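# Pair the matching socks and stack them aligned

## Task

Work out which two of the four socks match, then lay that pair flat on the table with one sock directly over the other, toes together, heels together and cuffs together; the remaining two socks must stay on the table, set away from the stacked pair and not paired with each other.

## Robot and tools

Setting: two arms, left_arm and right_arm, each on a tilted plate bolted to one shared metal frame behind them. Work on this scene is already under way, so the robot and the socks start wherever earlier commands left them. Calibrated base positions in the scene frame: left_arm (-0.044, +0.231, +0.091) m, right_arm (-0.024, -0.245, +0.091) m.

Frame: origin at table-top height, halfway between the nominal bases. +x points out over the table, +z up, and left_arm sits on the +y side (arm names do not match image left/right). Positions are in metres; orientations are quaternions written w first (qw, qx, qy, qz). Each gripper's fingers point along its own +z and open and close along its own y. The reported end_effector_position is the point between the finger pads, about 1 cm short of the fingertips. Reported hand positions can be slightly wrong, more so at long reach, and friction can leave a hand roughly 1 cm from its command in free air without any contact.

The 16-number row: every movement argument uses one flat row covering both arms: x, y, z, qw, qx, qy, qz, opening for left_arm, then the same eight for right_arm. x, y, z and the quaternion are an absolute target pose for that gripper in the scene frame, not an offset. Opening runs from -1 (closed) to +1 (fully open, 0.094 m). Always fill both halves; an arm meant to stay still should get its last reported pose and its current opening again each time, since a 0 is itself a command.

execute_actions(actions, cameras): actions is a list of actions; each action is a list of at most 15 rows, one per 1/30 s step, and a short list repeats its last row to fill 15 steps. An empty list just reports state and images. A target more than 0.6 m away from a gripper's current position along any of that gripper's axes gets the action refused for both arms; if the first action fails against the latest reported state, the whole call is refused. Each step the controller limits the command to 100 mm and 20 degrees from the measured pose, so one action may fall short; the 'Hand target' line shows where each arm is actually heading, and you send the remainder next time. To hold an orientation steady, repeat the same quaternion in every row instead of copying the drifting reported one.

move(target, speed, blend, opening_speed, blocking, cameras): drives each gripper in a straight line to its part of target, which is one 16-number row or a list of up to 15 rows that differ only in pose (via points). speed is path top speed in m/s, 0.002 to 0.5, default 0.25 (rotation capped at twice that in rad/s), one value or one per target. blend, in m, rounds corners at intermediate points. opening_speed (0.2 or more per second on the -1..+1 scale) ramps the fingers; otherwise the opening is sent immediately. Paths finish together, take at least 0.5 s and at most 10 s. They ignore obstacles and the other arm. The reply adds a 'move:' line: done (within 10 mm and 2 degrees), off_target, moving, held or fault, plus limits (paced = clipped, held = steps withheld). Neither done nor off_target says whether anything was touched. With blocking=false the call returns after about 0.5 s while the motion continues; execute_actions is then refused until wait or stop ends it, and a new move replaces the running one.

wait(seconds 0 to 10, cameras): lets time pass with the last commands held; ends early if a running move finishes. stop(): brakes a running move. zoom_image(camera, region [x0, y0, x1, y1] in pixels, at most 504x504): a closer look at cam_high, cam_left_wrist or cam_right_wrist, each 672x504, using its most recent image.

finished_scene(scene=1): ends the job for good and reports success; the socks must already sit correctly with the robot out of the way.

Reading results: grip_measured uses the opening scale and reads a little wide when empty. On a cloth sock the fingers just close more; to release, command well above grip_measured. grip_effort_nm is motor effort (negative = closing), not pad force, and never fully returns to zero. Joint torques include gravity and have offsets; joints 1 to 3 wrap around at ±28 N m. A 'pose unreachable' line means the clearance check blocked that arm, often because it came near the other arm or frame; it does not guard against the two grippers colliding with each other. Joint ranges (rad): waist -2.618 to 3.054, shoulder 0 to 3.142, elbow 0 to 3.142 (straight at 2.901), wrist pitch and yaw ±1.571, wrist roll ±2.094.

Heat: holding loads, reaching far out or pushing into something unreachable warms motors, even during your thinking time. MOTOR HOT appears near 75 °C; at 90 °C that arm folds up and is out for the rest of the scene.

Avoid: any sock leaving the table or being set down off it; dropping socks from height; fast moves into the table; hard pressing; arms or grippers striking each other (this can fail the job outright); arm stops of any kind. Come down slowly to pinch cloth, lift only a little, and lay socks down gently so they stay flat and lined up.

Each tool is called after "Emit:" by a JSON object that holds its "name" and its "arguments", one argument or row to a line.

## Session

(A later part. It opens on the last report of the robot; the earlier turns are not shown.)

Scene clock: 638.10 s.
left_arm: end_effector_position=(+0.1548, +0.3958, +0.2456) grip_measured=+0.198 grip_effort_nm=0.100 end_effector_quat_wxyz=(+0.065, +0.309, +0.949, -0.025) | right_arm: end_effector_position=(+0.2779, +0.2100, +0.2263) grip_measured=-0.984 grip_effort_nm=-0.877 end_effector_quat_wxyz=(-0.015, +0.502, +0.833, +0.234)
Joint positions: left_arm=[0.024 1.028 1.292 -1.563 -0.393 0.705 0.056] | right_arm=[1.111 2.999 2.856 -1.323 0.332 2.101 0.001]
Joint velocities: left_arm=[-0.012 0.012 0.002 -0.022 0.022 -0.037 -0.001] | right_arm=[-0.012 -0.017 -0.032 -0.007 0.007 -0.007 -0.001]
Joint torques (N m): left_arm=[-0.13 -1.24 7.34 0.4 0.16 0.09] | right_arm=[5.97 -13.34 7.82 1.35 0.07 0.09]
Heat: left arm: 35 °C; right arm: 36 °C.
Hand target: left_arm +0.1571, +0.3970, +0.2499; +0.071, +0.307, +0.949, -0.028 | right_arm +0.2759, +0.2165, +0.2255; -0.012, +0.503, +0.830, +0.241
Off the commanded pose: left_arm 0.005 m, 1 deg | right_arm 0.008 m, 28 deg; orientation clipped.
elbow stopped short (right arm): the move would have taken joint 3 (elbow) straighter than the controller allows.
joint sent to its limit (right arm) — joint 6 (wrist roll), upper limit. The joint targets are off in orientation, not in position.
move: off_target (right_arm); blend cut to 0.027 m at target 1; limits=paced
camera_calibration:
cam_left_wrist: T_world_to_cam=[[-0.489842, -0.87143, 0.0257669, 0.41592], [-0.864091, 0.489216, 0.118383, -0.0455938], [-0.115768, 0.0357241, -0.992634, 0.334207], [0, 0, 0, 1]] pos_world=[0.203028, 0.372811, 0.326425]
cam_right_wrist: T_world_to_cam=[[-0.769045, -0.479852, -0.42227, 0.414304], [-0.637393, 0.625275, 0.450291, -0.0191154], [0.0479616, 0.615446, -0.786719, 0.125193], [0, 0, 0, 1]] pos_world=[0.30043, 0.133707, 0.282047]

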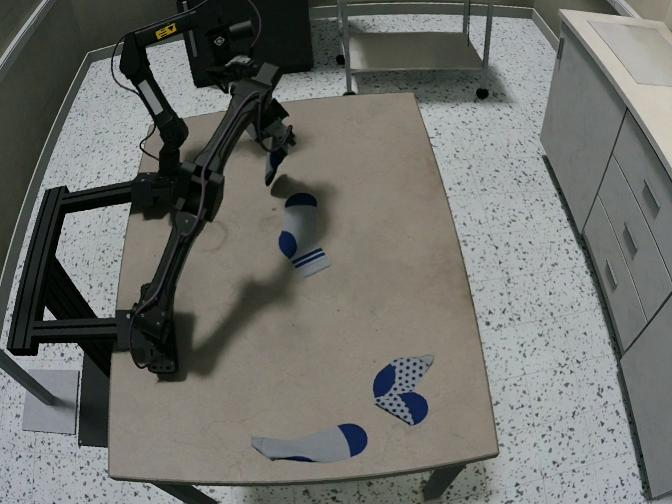

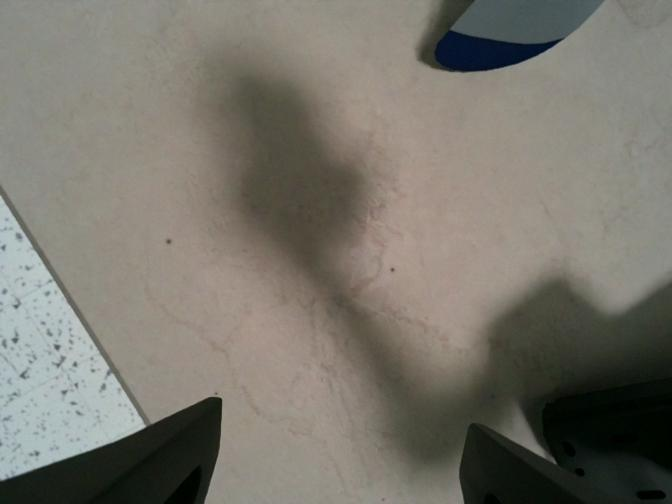

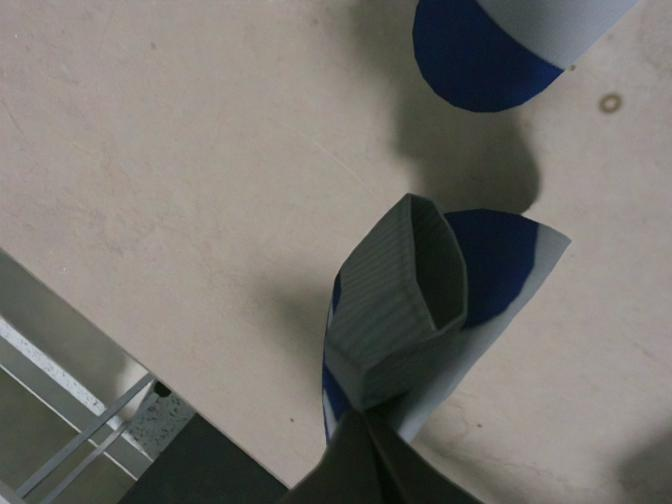

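Emit:
{"name": "move", "arguments": {
  "target": [0.157, 0.397, 0.25, 0.071, 0.307, 0.949, -0.028, 0.2, 0.287, 0.208, 0.19, 0, 0.45, 0.893, 0, -1],
  "speed": 0.1
}}

Emit:
{"name": "zoom_image", "arguments": {
  "camera": "cam_high",
  "region": [220, 120, 380, 280]
}}

Scene clock: 649.63 s.
left_arm: end_effector_position=(+0.1548, +0.3957, +0.2456) grip_measured=+0.198 grip_effort_nm=0.100 end_effector_quat_wxyz=(+0.065, +0.309, +0.949, -0.025) | right_arm: end_effector_position=(+0.2870, +0.2061, +0.2007) grip_measured=-0.984 grip_effort_nm=-0.877 end_effector_quat_wxyz=(+0.008, +0.448, +0.868, +0.213)
Joint positions: left_arm=[0.024 1.028 1.292 -1.563 -0.392 0.705 0.056] | right_arm=[1.084 3.037 2.856 -1.32 0.348 1.952 0.001]
Joint velocities: left_arm=[0.017 0.017 -0.007 0.007 0.007 -0.037 -0.001] | right_arm=[-0.007 -0.012 -0.012 -0.007 0.007 -0.11 0.001]
Joint torques (N m): left_arm=[-0.25 -1.22 7.42 0.42 0.15 0.06] | right_arm=[5.22 -12.71 7.84 1.12 0.1 -0.11]
Heat: left arm: 36 °C; right arm: 38 °C.
Hand target: left_arm +0.1571, +0.3970, +0.2499; +0.071, +0.307, +0.949, -0.028 | right_arm +0.2867, +0.2073, +0.1897; +0.014, +0.444, +0.872, +0.205
Off the commanded pose: left_arm 0.005 m, 1 deg | right_arm 0.011 m, 25 deg; orientation clipped.
elbow stopped short (right arm): the move would have taken joint 3 (elbow) straighter than the controller allows.
move: off_target (right_arm); limits=paced
camera_calibration:
cam_left_wrist: T_world_to_cam=[[-0.489876, -0.871402, 0.0260818, 0.41578], [-0.864076, 0.489294, 0.118172, -0.0455387], [-0.115737, 0.035353, -0.992651, 0.334362], [0, 0, 0, 1]] pos_world=[0.20303, 0.372773, 0.326442]
cam_right_wrist: T_world_to_cam=[[-0.688798, -0.594408, -0.415014, 0.407713], [-0.724789, 0.576807, 0.376794, 0.0504326], [0.0154144, 0.560333, -0.828124, 0.136027], [0, 0, 0, 1]] pos_world=[0.315288, 0.137037, 0.262852]

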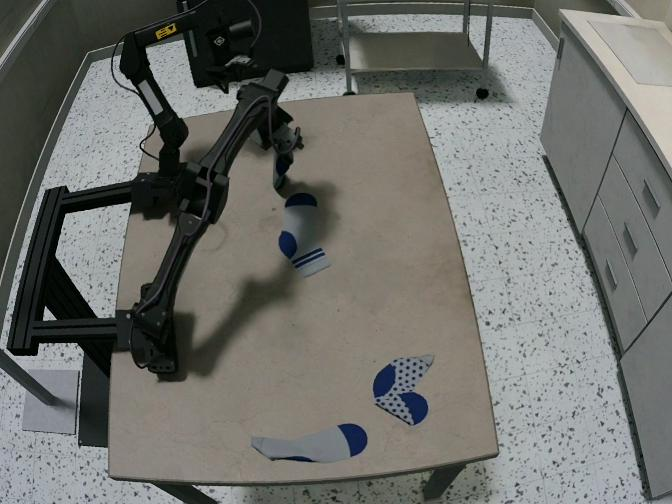

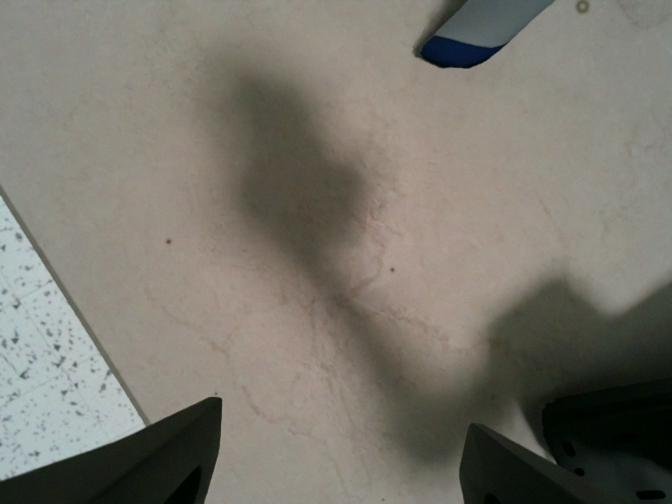

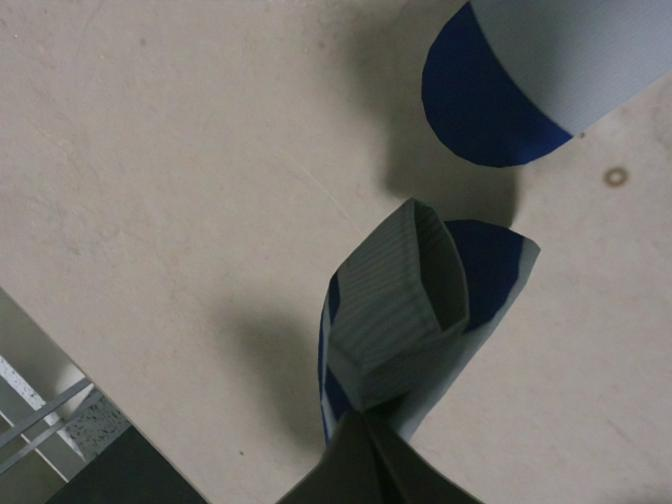

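Scaled by 3.150.

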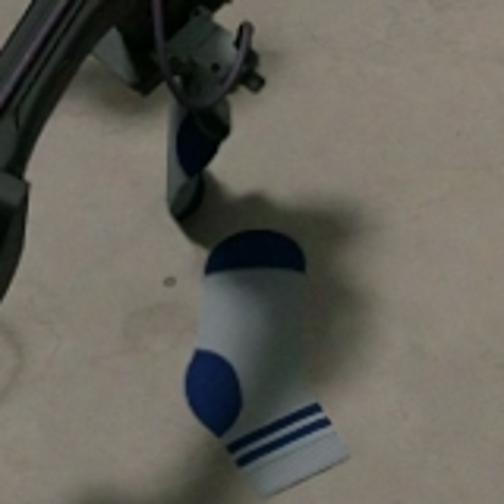

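Emit:
{"name": "move", "arguments": {
  "target": [
    [0.157, 0.397, 0.25, 0.071, 0.307, 0.949, -0.028, 0.2, 0.24, 0.19, 0.26, 0, 0.3, 0.954, 0, -1],
    [0.157, 0.397, 0.25, 0.071, 0.307, 0.949, -0.028, 0.2, 0.24, 0.05, 0.29, 0, 0.1, 0.995, 0, -1],
    [0.157, 0.397, 0.25, 0.071, 0.307, 0.949, -0.028, 0.2, 0.2, -0.17, 0.29, 0, 0, 1, 0, -1],
    [0.157, 0.397, 0.25, 0.071, 0.307, 0.949, -0.028, 0.2, 0.18, -0.2, 0.19, 0, 0, 1, 0, -1]
  ],
  "speed": 0.2,
  "blend": 0.03
}}

Emit:
{"name": "move", "arguments": {
  "target": [
    [0.157, 0.397, 0.25, 0.071, 0.307, 0.949, -0.028, 0.2, 0.3, -0.2, 0.15, 0, 0, 1, 0, -1],
    [0.157, 0.397, 0.25, 0.071, 0.307, 0.949, -0.028, 0.2, 0.39, -0.2, 0.055, 0, 0, 1, 0, -1],
    [0.157, 0.397, 0.25, 0.071, 0.307, 0.949, -0.028, 0.2, 0.43, -0.2, 0.016, 0, 0, 1, 0, -1]
  ],
  "speed": 0.15,
  "blend": 0.03
}}

Scene clock: 663.03 s.
left_arm: end_effector_position=(+0.1548, +0.3957, +0.2456) grip_measured=+0.198 grip_effort_nm=0.095 end_effector_quat_wxyz=(+0.065, +0.309, +0.948, -0.025) | right_arm: end_effector_position=(+0.1823, -0.1976, +0.1902) grip_measured=-0.984 grip_effort_nm=-0.872 end_effector_quat_wxyz=(-0.004, -0.002, +1.000, -0.006)
Joint positions: left_arm=[0.024 1.028 1.292 -1.563 -0.392 0.705 0.056] | right_arm=[0.804 1.6 1.079 -1.343 0.433 0.87 0.001]
Joint velocities: left_arm=[0.007 -0.002 -0.007 -0.007 0.051 -0.007 -0.002] | right_arm=[-0.007 0.022 -0.017 -0.037 0.022 -0.051 0]
Joint torques (N m): left_arm=[-0.12 -1.36 7.27 0.4 0.15 0.02] | right_arm=[2.48 -5.34 4.23 0.52 0.1 -0.05]
Heat: left arm: 36 °C; right arm: 38 °C.
Hand target: left_arm +0.1571, +0.3970, +0.2499; +0.071, +0.307, +0.949, -0.028 | right_arm +0.1826, -0.1998, +0.1886; +0.004, -0.002, +1.000, -0.004
Off the commanded pose: left_arm 0.005 m, 1 deg | right_arm 0.003 m, 1 deg.
elbow stopped short (right arm): the move would have taken joint 3 (elbow) straighter than the controller allows.
move: done; limits=paced
camera_calibration:
cam_left_wrist: T_world_to_cam=[[-0.490206, -0.871218, 0.0260299, 0.415771], [-0.863895, 0.489616, 0.118163, -0.0456918], [-0.11569, 0.0354373, -0.992653, 0.334322], [0, 0, 0, 1]] pos_world=[0.203018, 0.372751, 0.326443]
cam_right_wrist: T_world_to_cam=[[0.130628, -0.991379, -0.0101791, -0.213594], [-0.948304, -0.127934, 0.290435, 0.12935], [-0.289233, -0.028286, -0.956841, 0.318921], [0, 0, 0, 1]] pos_world=[0.242807, -0.186184, 0.265415]

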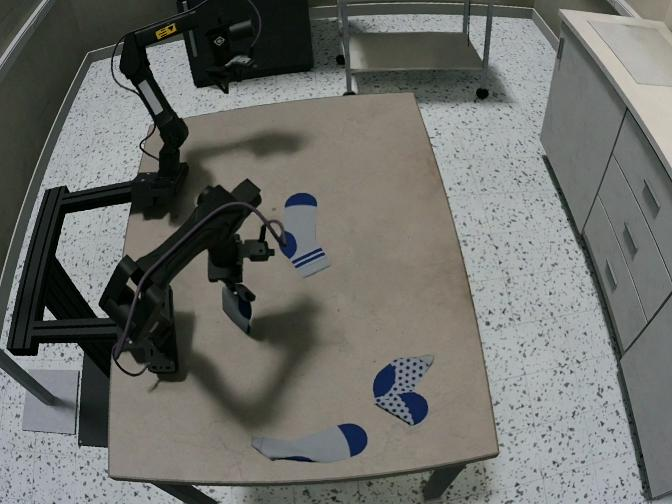

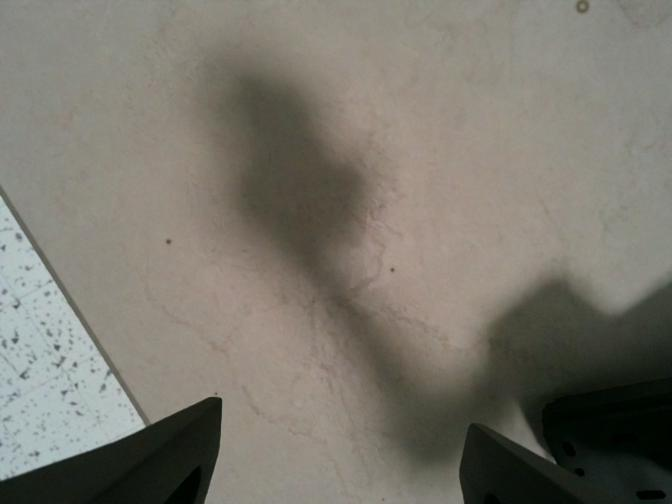

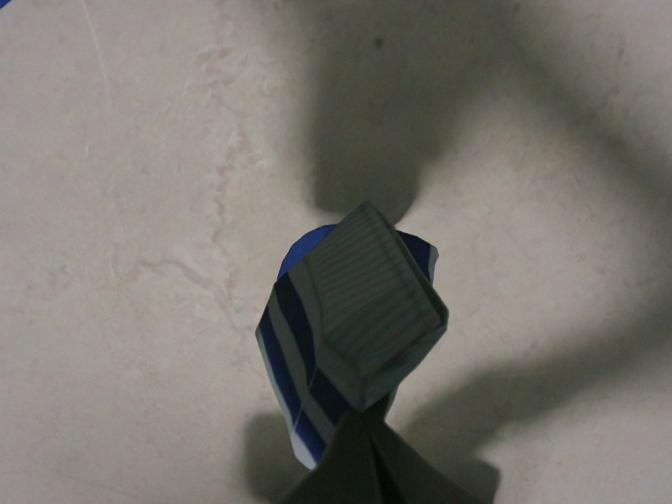

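Scene clock: 665.73 s.
left_arm: end_effector_position=(+0.1548, +0.3957, +0.2456) grip_measured=+0.198 grip_effort_nm=0.090 end_effector_quat_wxyz=(+0.065, +0.309, +0.948, -0.025) | right_arm: end_effector_position=(+0.4254, -0.2061, +0.0226) grip_measured=-0.984 grip_effort_nm=-0.872 end_effector_quat_wxyz=(-0.004, +0.004, +1.000, -0.004)
Joint positions: left_arm=[0.024 1.028 1.292 -1.563 -0.392 0.705 0.056] | right_arm=[0.225 2.385 1.759 -0.934 0.514 0.236 0.001]
Joint velocities: left_arm=[0.007 -0.002 -0.012 0.007 0.007 -0.022 0] | right_arm=[0.012 -0.007 -0.007 0.022 -0.037 0.007 0]
Joint torques (N m): left_arm=[-0.13 -1.24 7.39 0.41 0.11 0.04] | right_arm=[6.27 -9.95 6.76 0.48 0.08 -0.08]
Heat: left arm: 36 °C; right arm: 38 °C.
Hand target: left_arm +0.1571, +0.3970, +0.2499; +0.071, +0.307, +0.949, -0.028 | right_arm +0.4303, -0.2026, +0.0161; -0.002, +0.001, +1.000, -0.007
Off the commanded pose: left_arm 0.005 m, 1 deg | right_arm 0.010 m, 1 deg.
move: done; blend cut to 0.0279 m at target 2
camera_calibration:
cam_left_wrist: T_world_to_cam=[[-0.490206, -0.871218, 0.0260299, 0.415771], [-0.863895, 0.489616, 0.118163, -0.0456918], [-0.11569, 0.0354373, -0.992653, 0.334322], [0, 0, 0, 1]] pos_world=[0.203018, 0.372751, 0.326443]
cam_right_wrist: T_world_to_cam=[[0.117922, -0.992924, -0.0140244, -0.250277], [-0.949452, -0.116874, 0.291343, 0.410222], [-0.29092, -0.0210403, -0.956516, 0.230765], [0, 0, 0, 1]] pos_world=[0.486133, -0.195706, 0.0977054]

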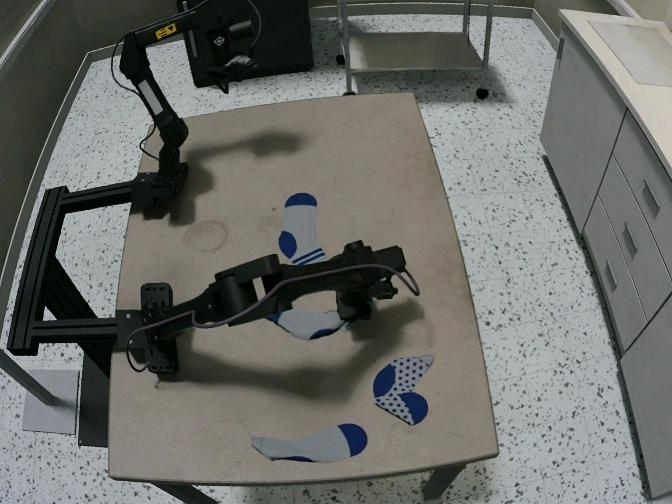

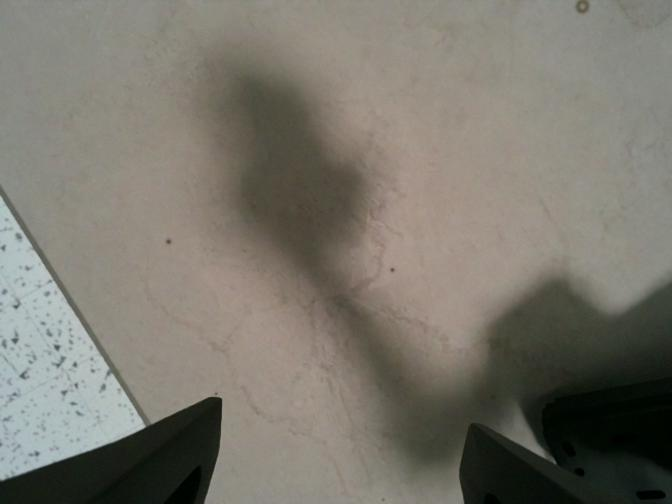

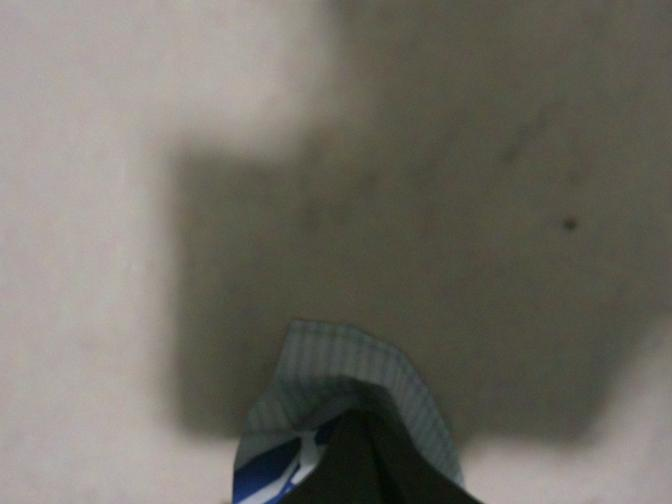

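Releasing sock B here and backing off to inspect it.

Emit:
{"name": "move", "arguments": {
  "target": [0.157, 0.397, 0.25, 0.071, 0.307, 0.949, -0.028, 0.2, 0.43, -0.203, 0.022, 0, 0, 1, 0, -0.2],
  "speed": 0.05,
  "opening_speed": 0.6
}}

Emit:
{"name": "move", "arguments": {
  "target": [
    [0.157, 0.397, 0.25, 0.071, 0.307, 0.949, -0.028, 0.2, 0.43, -0.203, 0.08, 0, 0, 1, 0, -0.2],
    [0.157, 0.397, 0.25, 0.071, 0.307, 0.949, -0.028, 0.2, 0.30, -0.2, 0.25, 0, 0, 1, 0, 0.2]
  ],
  "speed": 0.15,
  "blend": 0.03
}}

Scene clock: 673.70 s.
left_arm: end_effector_position=(+0.1548, +0.3957, +0.2456) grip_measured=+0.198 grip_effort_nm=0.100 end_effector_quat_wxyz=(+0.065, +0.309, +0.948, -0.025) | right_arm: end_effector_position=(+0.4254, -0.2061, +0.0226) grip_measured=-0.202 grip_effort_nm=0.090 end_effector_quat_wxyz=(-0.004, +0.002, +1.000, -0.004)
Joint positions: left_arm=[0.024 1.028 1.292 -1.563 -0.392 0.705 0.056] | right_arm=[0.225 2.385 1.759 -0.934 0.514 0.232 0.037]
Joint velocities: left_arm=[0.012 -0.032 -0.002 -0.007 0.007 -0.007 0.001] | right_arm=[-0.007 -0.027 0.002 0.066 -0.051 0.007 0.002]
Joint torques (N m): left_arm=[-0.21 -1.28 7.25 0.42 0.12 0.05] | right_arm=[6.39 -11.52 6.16 0.42 -0.06 -0.08]
Heat: left arm: 36 °C; right arm: 38 °C.
Hand target: left_arm +0.1571, +0.3970, +0.2499; +0.071, +0.307, +0.949, -0.028 | right_arm +0.4299, -0.2030, +0.0221; +0.000, +0.000, +1.000, +0.000
Off the commanded pose: left_arm 0.005 m, 1 deg | right_arm 0.006 m, 1 deg.
move: done
camera_calibration:
cam_left_wrist: T_world_to_cam=[[-0.490206, -0.871218, 0.0260299, 0.415771], [-0.863895, 0.489616, 0.118163, -0.0456918], [-0.11569, 0.0354373, -0.992653, 0.334322], [0, 0, 0, 1]] pos_world=[0.203018, 0.372751, 0.326443]
cam_right_wrist: T_world_to_cam=[[0.122465, -0.992373, -0.014069, -0.252096], [-0.948897, -0.121231, 0.291373, 0.409087], [-0.290856, -0.0223331, -0.956506, 0.230471], [0, 0, 0, 1]] pos_world=[0.486088, -0.195432, 0.0977036]

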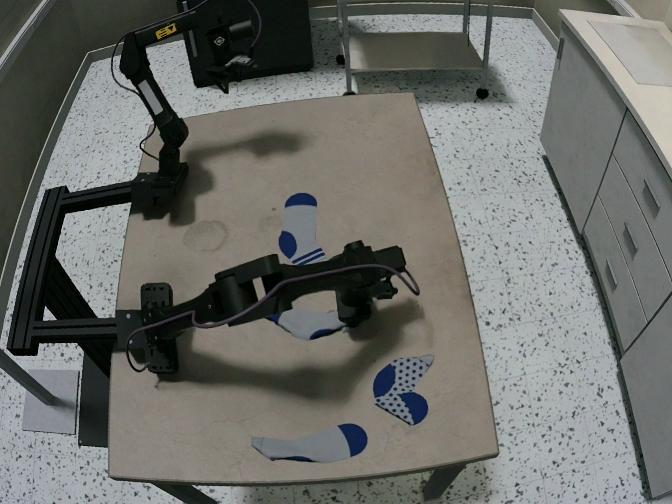

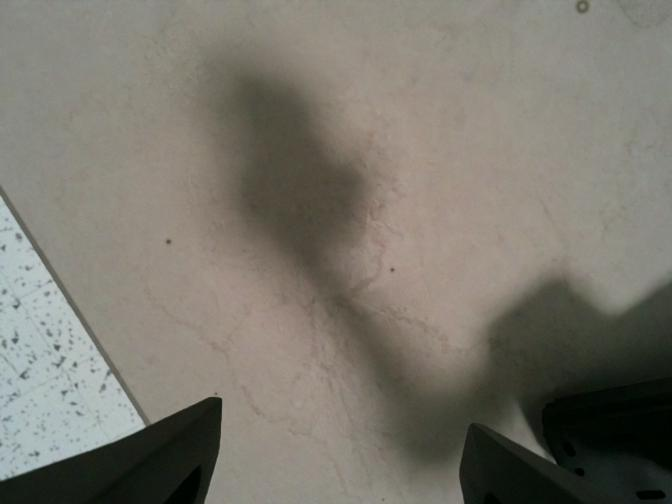

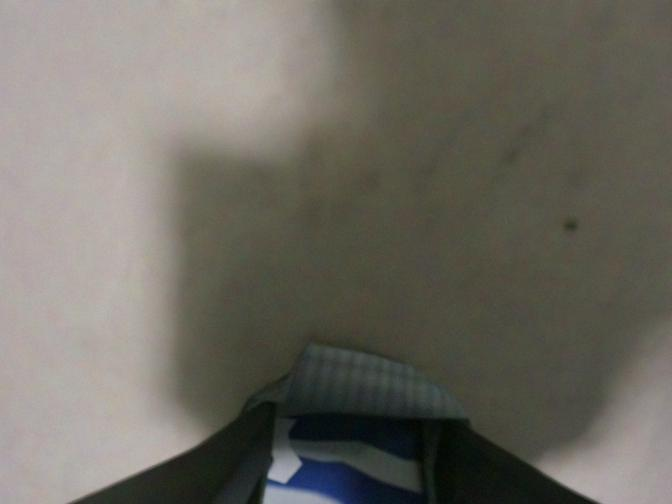

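every target must give the same right_gripper/opening; nothing of the call was run

Emit:
{"name": "move", "arguments": {
  "target": [
    [0.157, 0.397, 0.25, 0.071, 0.307, 0.949, -0.028, 0.2, 0.43, -0.203, 0.08, 0, 0, 1, 0, -0.1],
    [0.157, 0.397, 0.25, 0.071, 0.307, 0.949, -0.028, 0.2, 0.30, -0.2, 0.25, 0, 0, 1, 0, -0.1]
  ],
  "speed": 0.15,
  "blend": 0.03
}}

Emit:
{"name": "zoom_image", "arguments": {
  "camera": "cam_right_wrist",
  "region": [150, 0, 600, 350]
}}

Scene clock: 679.90 s.
left_arm: end_effector_position=(+0.1548, +0.3957, +0.2456) grip_measured=+0.198 grip_effort_nm=0.100 end_effector_quat_wxyz=(+0.065, +0.309, +0.948, -0.025) | right_arm: end_effector_position=(+0.3042, -0.1969, +0.2434) grip_measured=-0.102 grip_effort_nm=0.085 end_effector_quat_wxyz=(+0.006, +0.001, +1.000, +0.006)
Joint positions: left_arm=[0.024 1.028 1.292 -1.563 -0.392 0.705 0.056] | right_arm=[0.626 1.919 1.723 -1.549 0.471 0.67 0.042]
Joint velocities: left_arm=[0.007 0.017 -0.002 0.007 -0.051 -0.007 0] | right_arm=[0.002 -0.012 -0.007 -0.007 -0.007 -0.051 -0.001]
Joint torques (N m): left_arm=[-0.18 -1.33 7.23 0.39 0.16 0.02] | right_arm=[5.37 -9.09 5.18 0.2 -0.06 0.08]
Heat: left arm: 36 °C; right arm: 39 °C.
Hand target: left_arm +0.1571, +0.3970, +0.2499; +0.071, +0.307, +0.949, -0.028 | right_arm +0.2987, -0.1988, +0.2496; +0.007, +0.000, +1.000, +0.008
Off the commanded pose: left_arm 0.005 m, 1 deg | right_arm 0.008 m, 1 deg.
joint sent to its limit (right arm) — joint 4 (wrist pitch), lower limit. The joint targets still meet the commanded pose.
move: done; blend cut to 0.029 m at target 1
camera_calibration:
cam_left_wrist: T_world_to_cam=[[-0.490206, -0.871218, 0.0260299, 0.415771], [-0.863895, 0.489616, 0.118163, -0.0456918], [-0.11569, 0.0354373, -0.992653, 0.334322], [0, 0, 0, 1]] pos_world=[0.203018, 0.372751, 0.326443]
cam_right_wrist: T_world_to_cam=[[0.124086, -0.991781, -0.0312064, -0.221172], [-0.954733, -0.127901, 0.268562, 0.236848], [-0.270346, -0.00353097, -0.962757, 0.405633], [0, 0, 0, 1]] pos_world=[0.363232, -0.187629, 0.320015]

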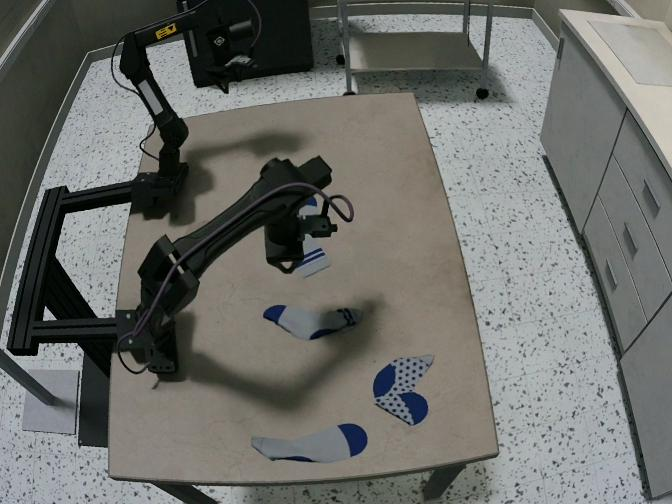

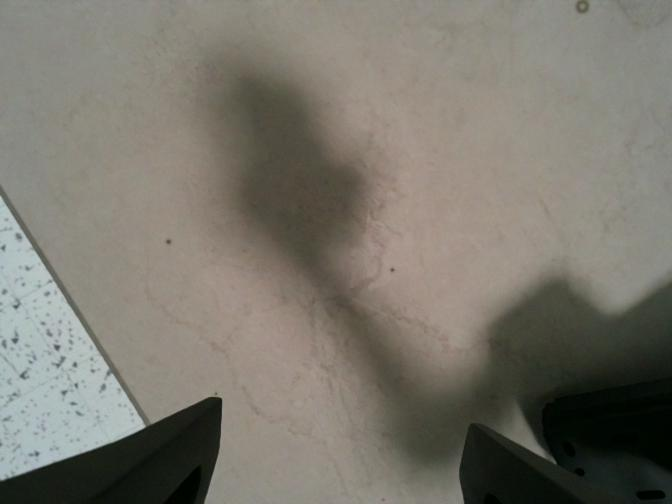

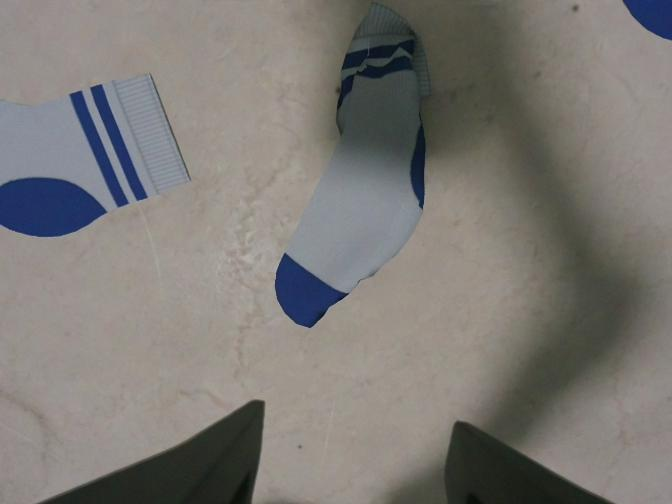

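Scaled by 1.120.

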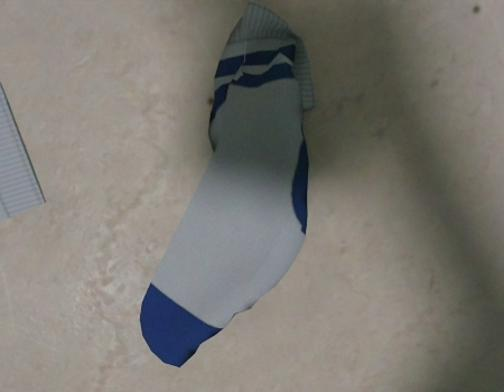

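Emit:
{"name": "move", "arguments": {
  "target": [
    [0.157, 0.397, 0.25, 0.071, 0.307, 0.949, -0.028, 0.2, 0.425, -0.2, 0.06, 0, 0, 1, 0, -0.6],
    [0.157, 0.397, 0.25, 0.071, 0.307, 0.949, -0.028, 0.2, 0.431, -0.2, 0.010, 0, 0, 1, 0, -0.6]
  ],
  "speed": [0.2,0.06],
  "cameras": ["cam_right_wrist"]
}}

Emit:
{"name": "move", "arguments": {
  "target": [0.157, 0.397, 0.25, 0.071, 0.307, 0.949, -0.028, 0.2, 0.431, -0.2, 0.010, 0, 0, 1, 0, 0.75],
  "speed": 0.06,
  "opening_speed": 0.7,
  "cameras": ["cam_right_wrist"]
}}

Scene clock: 693.83 s.
left_arm: end_effector_position=(+0.1548, +0.3957, +0.2456) grip_measured=+0.198 grip_effort_nm=0.095 end_effector_quat_wxyz=(+0.065, +0.309, +0.948, -0.025) | right_arm: end_effector_position=(+0.4322, -0.2050, +0.0207) grip_measured=-0.598 grip_effort_nm=-0.134 end_effector_quat_wxyz=(+0.000, +0.005, +1.000, -0.001)
Joint positions: left_arm=[0.024 1.028 1.292 -1.563 -0.392 0.705 0.056] | right_arm=[0.221 2.402 1.786 -0.93 0.51 0.228 0.019]
Joint velocities: left_arm=[-0.002 0.007 -0.012 0.037 0.051 0.022 -0.001] | right_arm=[-0.012 -0.002 -0.017 -0.007 -0.022 -0.037 0]
Joint torques (N m): left_arm=[-0.14 -1.25 7.23 0.38 0.16 0.06] | right_arm=[6.19 -10.28 5.12 0.61 0.08 -0.11]
Heat: left arm: 36 °C; right arm: 37 °C.
Hand target: left_arm +0.1571, +0.3970, +0.2499; +0.071, +0.307, +0.949, -0.028 | right_arm +0.4319, -0.2013, +0.0100; -0.002, +0.000, +1.000, -0.005
Off the commanded pose: left_arm 0.005 m, 1 deg | right_arm 0.012 m, 1 deg.
move: off_target (right_arm)
camera_calibration:
cam_right_wrist: T_world_to_cam=[[0.116306, -0.993028, -0.0191938, -0.249195], [-0.952268, -0.116982, 0.28196, 0.41868], [-0.28224, -0.0145162, -0.959234, 0.228579], [0, 0, 0, 1]] pos_world=[0.492193, -0.195161, 0.0964263]
Images, in order (width x height): cam_right_wrist 672x504.

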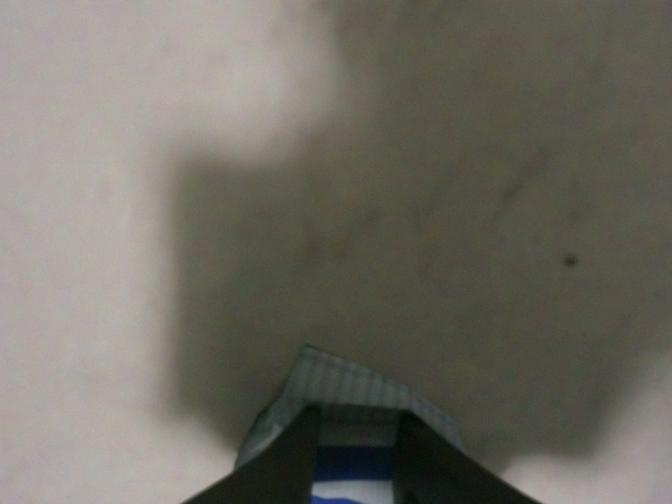

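Scene clock: 695.97 s.
left_arm: end_effector_position=(+0.1548, +0.3957, +0.2456) grip_measured=+0.198 grip_effort_nm=0.100 end_effector_quat_wxyz=(+0.065, +0.309, +0.948, -0.025) | right_arm: end_effector_position=(+0.4363, -0.2041, +0.0207) grip_measured=+0.748 grip_effort_nm=0.095 end_effector_quat_wxyz=(+0.008, +0.007, +1.000, +0.001)
Joint positions: left_arm=[0.024 1.028 1.292 -1.563 -0.392 0.705 0.056] | right_arm=[0.221 2.402 1.786 -0.911 0.51 0.223 0.082]
Joint velocities: left_arm=[0.017 0.017 0.002 0.007 -0.007 -0.007 0] | right_arm=[-0.017 -0.002 0.012 -0.037 0.022 0.037 0]
Joint torques (N m): left_arm=[0.02 -1.28 7.25 0.37 0.13 0.02] | right_arm=[6.2 -11.04 4 0.59 -0.02 -0.07]
Heat: left arm: 36 °C; right arm: 37 °C.
Hand target: left_arm +0.1571, +0.3969, +0.2499; +0.071, +0.307, +0.949, -0.028 | right_arm +0.4309, -0.2001, +0.0102; +0.000, +0.000, +1.000, +0.000
Off the commanded pose: left_arm 0.005 m, 1 deg | right_arm 0.013 m, 1 deg.
move: off_target (right_arm)
camera_calibration:
cam_right_wrist: T_world_to_cam=[[0.112142, -0.993474, -0.0208372, -0.247025], [-0.95716, -0.113629, 0.266332, 0.42585], [-0.266962, -0.00992248, -0.963656, 0.22415], [0, 0, 0, 1]] pos_world=[0.495148, -0.1948, 0.0974385]
Images, in order (width x height): cam_right_wrist 672x504.

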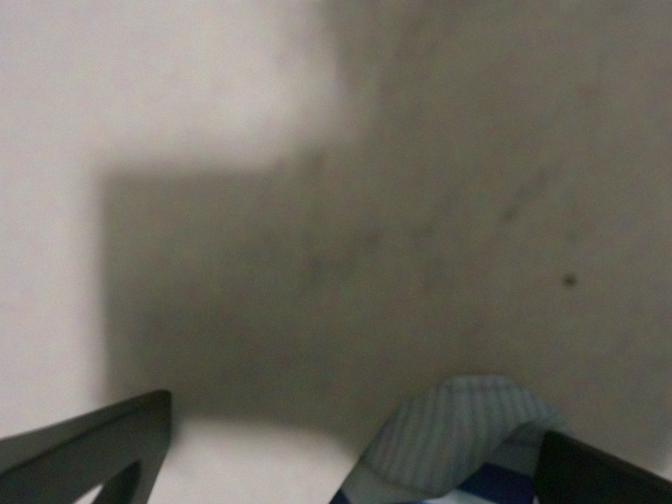

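Emit:
{"name": "move", "arguments": {
  "target": [
    [0.157, 0.397, 0.25, 0.071, 0.307, 0.949, -0.028, 0.2, 0.43, -0.203, 0.08, 0, 0, 1, 0, 0.75],
    [0.157, 0.397, 0.25, 0.071, 0.307, 0.949, -0.028, 0.2, 0.32, -0.22, 0.22, 0, 0, 1, 0, 0.75]
  ],
  "speed": 0.15,
  "blend": 0.03,
  "cameras": ["cam_right_wrist","cam_high"]
}}

Scene clock: 700.80 s.
left_arm: end_effector_position=(+0.1548, +0.3957, +0.2456) grip_measured=+0.198 grip_effort_nm=0.100 end_effector_quat_wxyz=(+0.065, +0.309, +0.948, -0.025) | right_arm: end_effector_position=(+0.3277, -0.2193, +0.2167) grip_measured=+0.748 grip_effort_nm=0.090 end_effector_quat_wxyz=(+0.007, +0.006, +1.000, +0.004)
Joint positions: left_arm=[0.024 1.028 1.292 -1.563 -0.392 0.705 0.056] | right_arm=[0.512 1.922 1.689 -1.456 0.492 0.553 0.082]
Joint velocities: left_arm=[0.007 0.007 -0.007 0.007 -0.081 -0.066 0] | right_arm=[-0.027 -0.002 0.002 0.051 -0.022 -0.051 0]
Joint torques (N m): left_arm=[-0.34 -1.33 7.36 0.41 0.12 0.03] | right_arm=[5.72 -9.46 4.29 0.19 -0.06 0.13]
Heat: left arm: 36 °C; right arm: 38 °C.
Hand target: left_arm +0.1571, +0.3970, +0.2499; +0.071, +0.307, +0.949, -0.028 | right_arm +0.3193, -0.2194, +0.2199; +0.002, +0.000, +1.000, +0.003
Off the commanded pose: left_arm 0.005 m, 1 deg | right_arm 0.008 m, 1 deg.
move: done
camera_calibration:
cam_right_wrist: T_world_to_cam=[[0.115068, -0.992988, -0.0270929, -0.245399], [-0.95612, -0.118111, 0.268112, 0.266286], [-0.269432, -0.00494715, -0.963007, 0.385685], [0, 0, 0, 1]] pos_world=[0.386755, -0.210318, 0.293374]
Images, in order (width x height): cam_high 672x504, cam_right_wrist 672x504.

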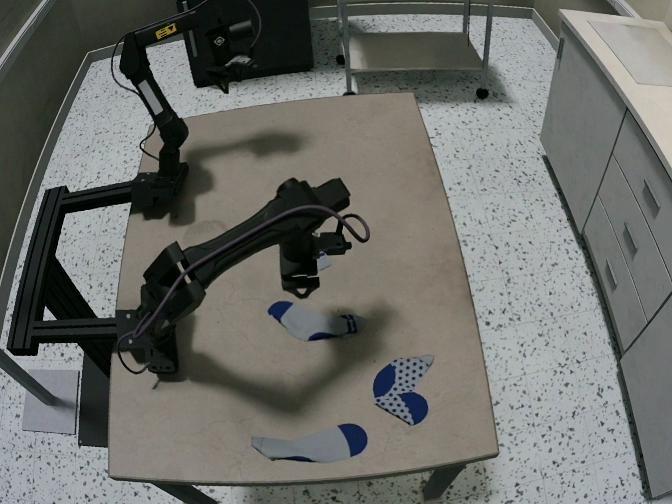

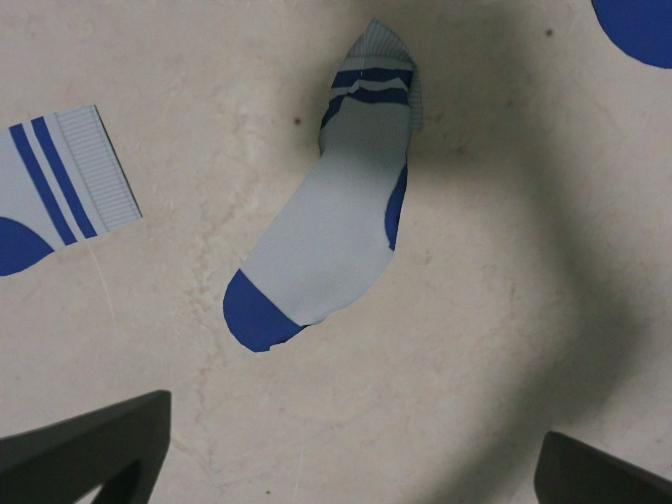

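Emit:
{"name": "zoom_image", "arguments": {
  "camera": "cam_right_wrist",
  "region": [200, 0, 500, 225]
}}

Emit:
{"name": "zoom_image", "arguments": {
  "camera": "cam_high",
  "region": [240, 280, 390, 360]
}}

Scaled by 1.680.

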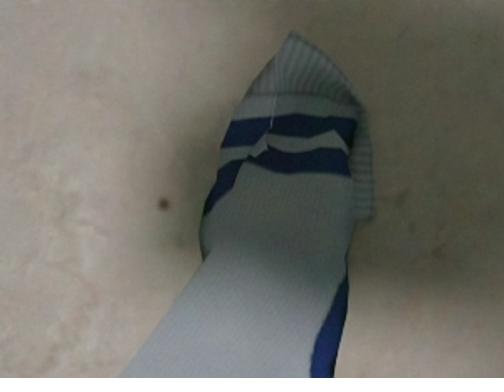

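Scaled by 3.360.

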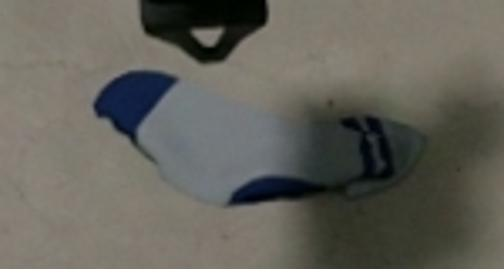

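Emit:
{"name": "move", "arguments": {
  "target": [
    [0.157, 0.3, 0.25, 0, 0.326, 0.946, 0, -0.65, 0.22, -0.45, 0.25, 0, 0, 1, 0, -0.3],
    [0.18, -0.1, 0.16, 0, 0.326, 0.946, 0, -0.65, 0.22, -0.52, 0.25, 0, 0, 1, 0, -0.3]
  ],
  "blend": 0.03
}}

Scene clock: 722.57 s.
left_arm: end_effector_position=(+0.1779, -0.0886, +0.1522) grip_measured=-0.648 grip_effort_nm=-0.120 end_effector_quat_wxyz=(-0.007, +0.319, +0.948, +0.015) | right_arm: end_effector_position=(+0.2137, -0.5221, +0.2476) grip_measured=-0.298 grip_effort_nm=-0.129 end_effector_quat_wxyz=(+0.006, +0.002, +1.000, -0.019)
Joint positions: left_arm=[-1.085 2.617 1.981 -1.356 -0.347 -0.551 0.017] | right_arm=[-0.394 1.345 1.689 -1.555 0.423 -0.465 0.033]
Joint velocities: left_arm=[-0.007 -0.012 -0.002 0.022 -0.066 0.007 0] | right_arm=[0.007 0.002 -0.032 0.081 -0.081 0.051 0]
Joint torques (N m): left_arm=[-4.98 -8.69 8.08 0.02 0.03 0] | right_arm=[1.25 -5.81 7.68 0.31 -0.09 -0.08]
Heat: left arm: 36 °C; right arm: 37 °C.
Hand target: left_arm +0.1731, -0.0940, +0.1572; -0.003, +0.324, +0.946, +0.014 | right_arm +0.2164, -0.5236, +0.2494; +0.007, -0.001, +1.000, -0.014
Off the commanded pose: left_arm 0.014 m, 2 deg | right_arm 0.007 m, 2 deg.
joint sent to its limit (right arm) — joint 4 (wrist pitch), lower limit. The joint targets are off in position, not in orientation.
move: off_target (left_arm)
camera_calibration:
cam_left_wrist: T_world_to_cam=[[-0.504792, -0.862905, -0.0240886, 0.0185045], [-0.83387, 0.48021, 0.272137, 0.192805], [-0.223261, 0.15746, -0.961957, 0.286752], [0, 0, 0, 1]] pos_world=[0.234136, -0.121771, 0.223819]
cam_right_wrist: T_world_to_cam=[[0.122408, -0.992319, 0.0178688, -0.544456], [-0.954906, -0.112848, 0.274626, 0.114072], [-0.2705, -0.0506794, -0.961385, 0.359146], [0, 0, 0, 1]] pos_world=[0.272723, -0.5092, 0.323679]

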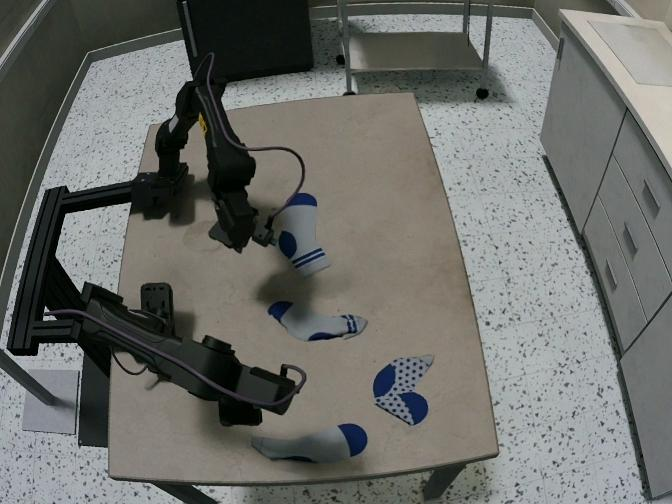

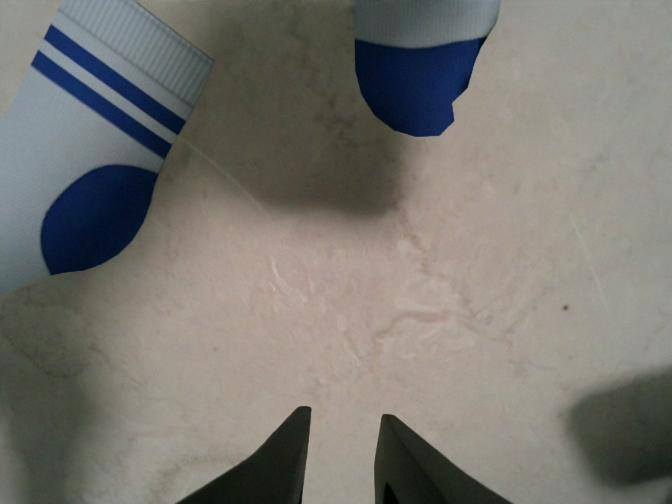

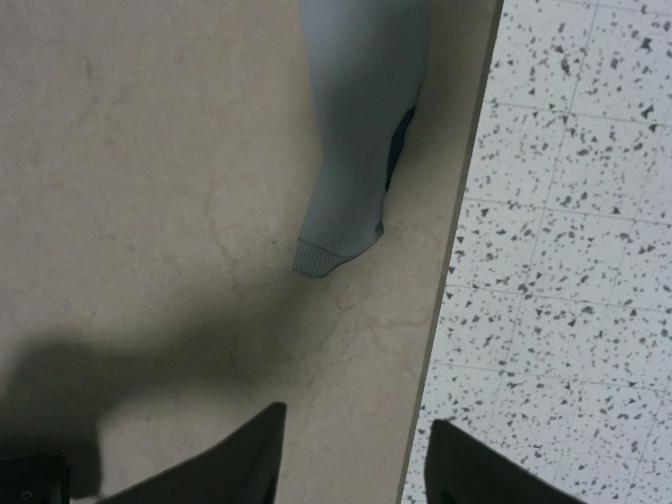

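Emit:
{"name": "move", "arguments": {
  "target": [
    [0.228, -0.16, 0.07, 0, 0.326, 0.946, 0, -0.65, 0.2164, -0.5236, 0.2494, 0.007, -0.001, 1, -0.014, -0.3],
    [0.230, -0.16, 0.035, 0, 0.326, 0.946, 0, -0.65, 0.2164, -0.5236, 0.2494, 0.007, -0.001, 1, -0.014, -0.3]
  ],
  "speed": [0.2,0.1],
  "cameras": ["cam_left_wrist"]
}}

Scene clock: 727.50 s.
left_arm: end_effector_position=(+0.2305, -0.1583, +0.0431) grip_measured=-0.648 grip_effort_nm=-0.129 end_effector_quat_wxyz=(-0.002, +0.322, +0.947, -0.007) | right_arm: end_effector_position=(+0.2137, -0.5220, +0.2476) grip_measured=-0.298 grip_effort_nm=-0.125 end_effector_quat_wxyz=(+0.006, +0.001, +1.000, -0.018)
Joint positions: left_arm=[-0.96 3.069 2.43 -1.268 -0.37 -0.406 0.017] | right_arm=[-0.394 1.345 1.689 -1.555 0.422 -0.467 0.033]
Joint velocities: left_arm=[0.002 -0.002 -0.002 0.066 -0.022 -0.022 0] | right_arm=[-0.002 0.007 -0.012 -0.007 -0.007 -0.066 0]
Joint torques (N m): left_arm=[-4.3 -10.24 4.86 0.49 -0.05 0.03] | right_arm=[1.22 -5.87 7.58 0.32 -0.09 -0.08]
Heat: left arm: 36 °C; right arm: 37 °C.
Hand target: left_arm +0.2282, -0.1596, +0.0342; -0.001, +0.327, +0.945, -0.001 | right_arm +0.2163, -0.5236, +0.2493; +0.007, -0.001, +1.000, -0.014
Off the commanded pose: left_arm 0.008 m, 1 deg | right_arm 0.004 m, 1 deg.
move: done
camera_calibration:
cam_left_wrist: T_world_to_cam=[[-0.510617, -0.859649, 0.0165756, -0.017618], [-0.829416, 0.497556, 0.253983, 0.302387], [-0.226583, 0.11594, -0.967067, 0.198954], [0, 0, 0, 1]] pos_world=[0.286888, -0.188667, 0.115893]
Images, in order (width x height): cam_left_wrist 672x504.

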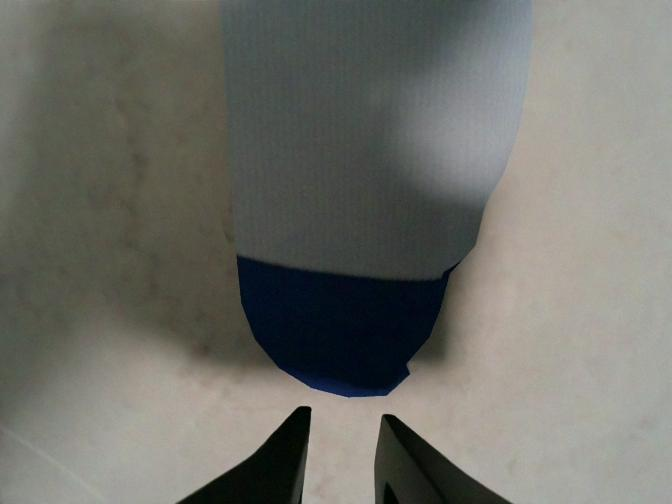

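Emit:
{"name": "move", "arguments": {
  "target": [0.2315, -0.16, 0.006, 0, 0.326, 0.946, 0, -0.65, 0.2164, -0.5236, 0.2494, 0.007, -0.001, 1, -0.014, -0.3],
  "speed": 0.06,
  "cameras": ["cam_left_wrist"]
}}

Scene clock: 732.37 s.
left_arm: end_effector_position=(+0.2327, -0.1583, +0.0142) grip_measured=-0.648 grip_effort_nm=-0.125 end_effector_quat_wxyz=(-0.003, +0.322, +0.947, -0.005) | right_arm: end_effector_position=(+0.2137, -0.5220, +0.2476) grip_measured=-0.298 grip_effort_nm=-0.129 end_effector_quat_wxyz=(+0.006, +0.001, +1.000, -0.018)
Joint positions: left_arm=[-0.935 3.099 2.384 -1.187 -0.381 -0.381 0.017] | right_arm=[-0.394 1.345 1.689 -1.555 0.422 -0.467 0.033]
Joint velocities: left_arm=[-0.002 0.002 -0.017 0.022 0.007 -0.022 -0.001] | right_arm=[-0.007 -0.002 -0.022 0.037 -0.066 0.007 0]
Joint torques (N m): left_arm=[-4.51 -10.26 5.29 0.36 -0.09 0.09] | right_arm=[1.21 -5.87 7.6 0.32 -0.08 -0.07]
Heat: left arm: 37 °C; right arm: 36 °C.
Hand target: left_arm +0.2311, -0.1594, +0.0063; +0.000, +0.326, +0.945, +0.000 | right_arm +0.2163, -0.5236, +0.2493; +0.007, -0.001, +1.000, -0.014
Off the commanded pose: left_arm 0.008 m, 1 deg | right_arm 0.004 m, 1 deg.
move: done
camera_calibration:
cam_left_wrist: T_world_to_cam=[[-0.511014, -0.859475, 0.0129536, -0.0157965], [-0.829345, 0.496949, 0.2554, 0.311358], [-0.225947, 0.11977, -0.966749, 0.171917], [0, 0, 0, 1]] pos_world=[0.288995, -0.188896, 0.0868845]
Images, in order (width x height): cam_left_wrist 672x504.

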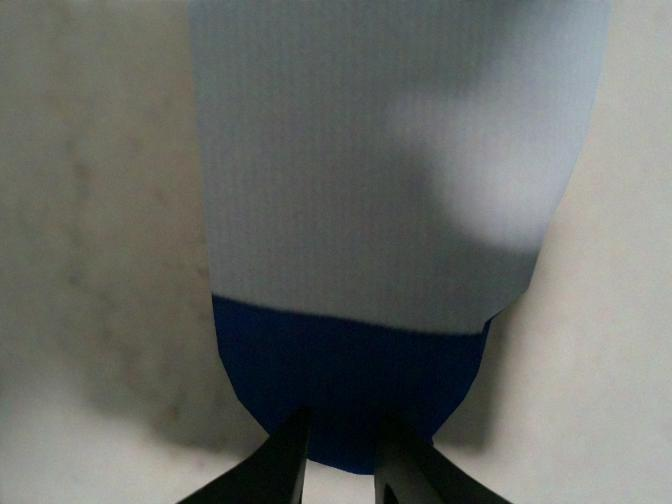

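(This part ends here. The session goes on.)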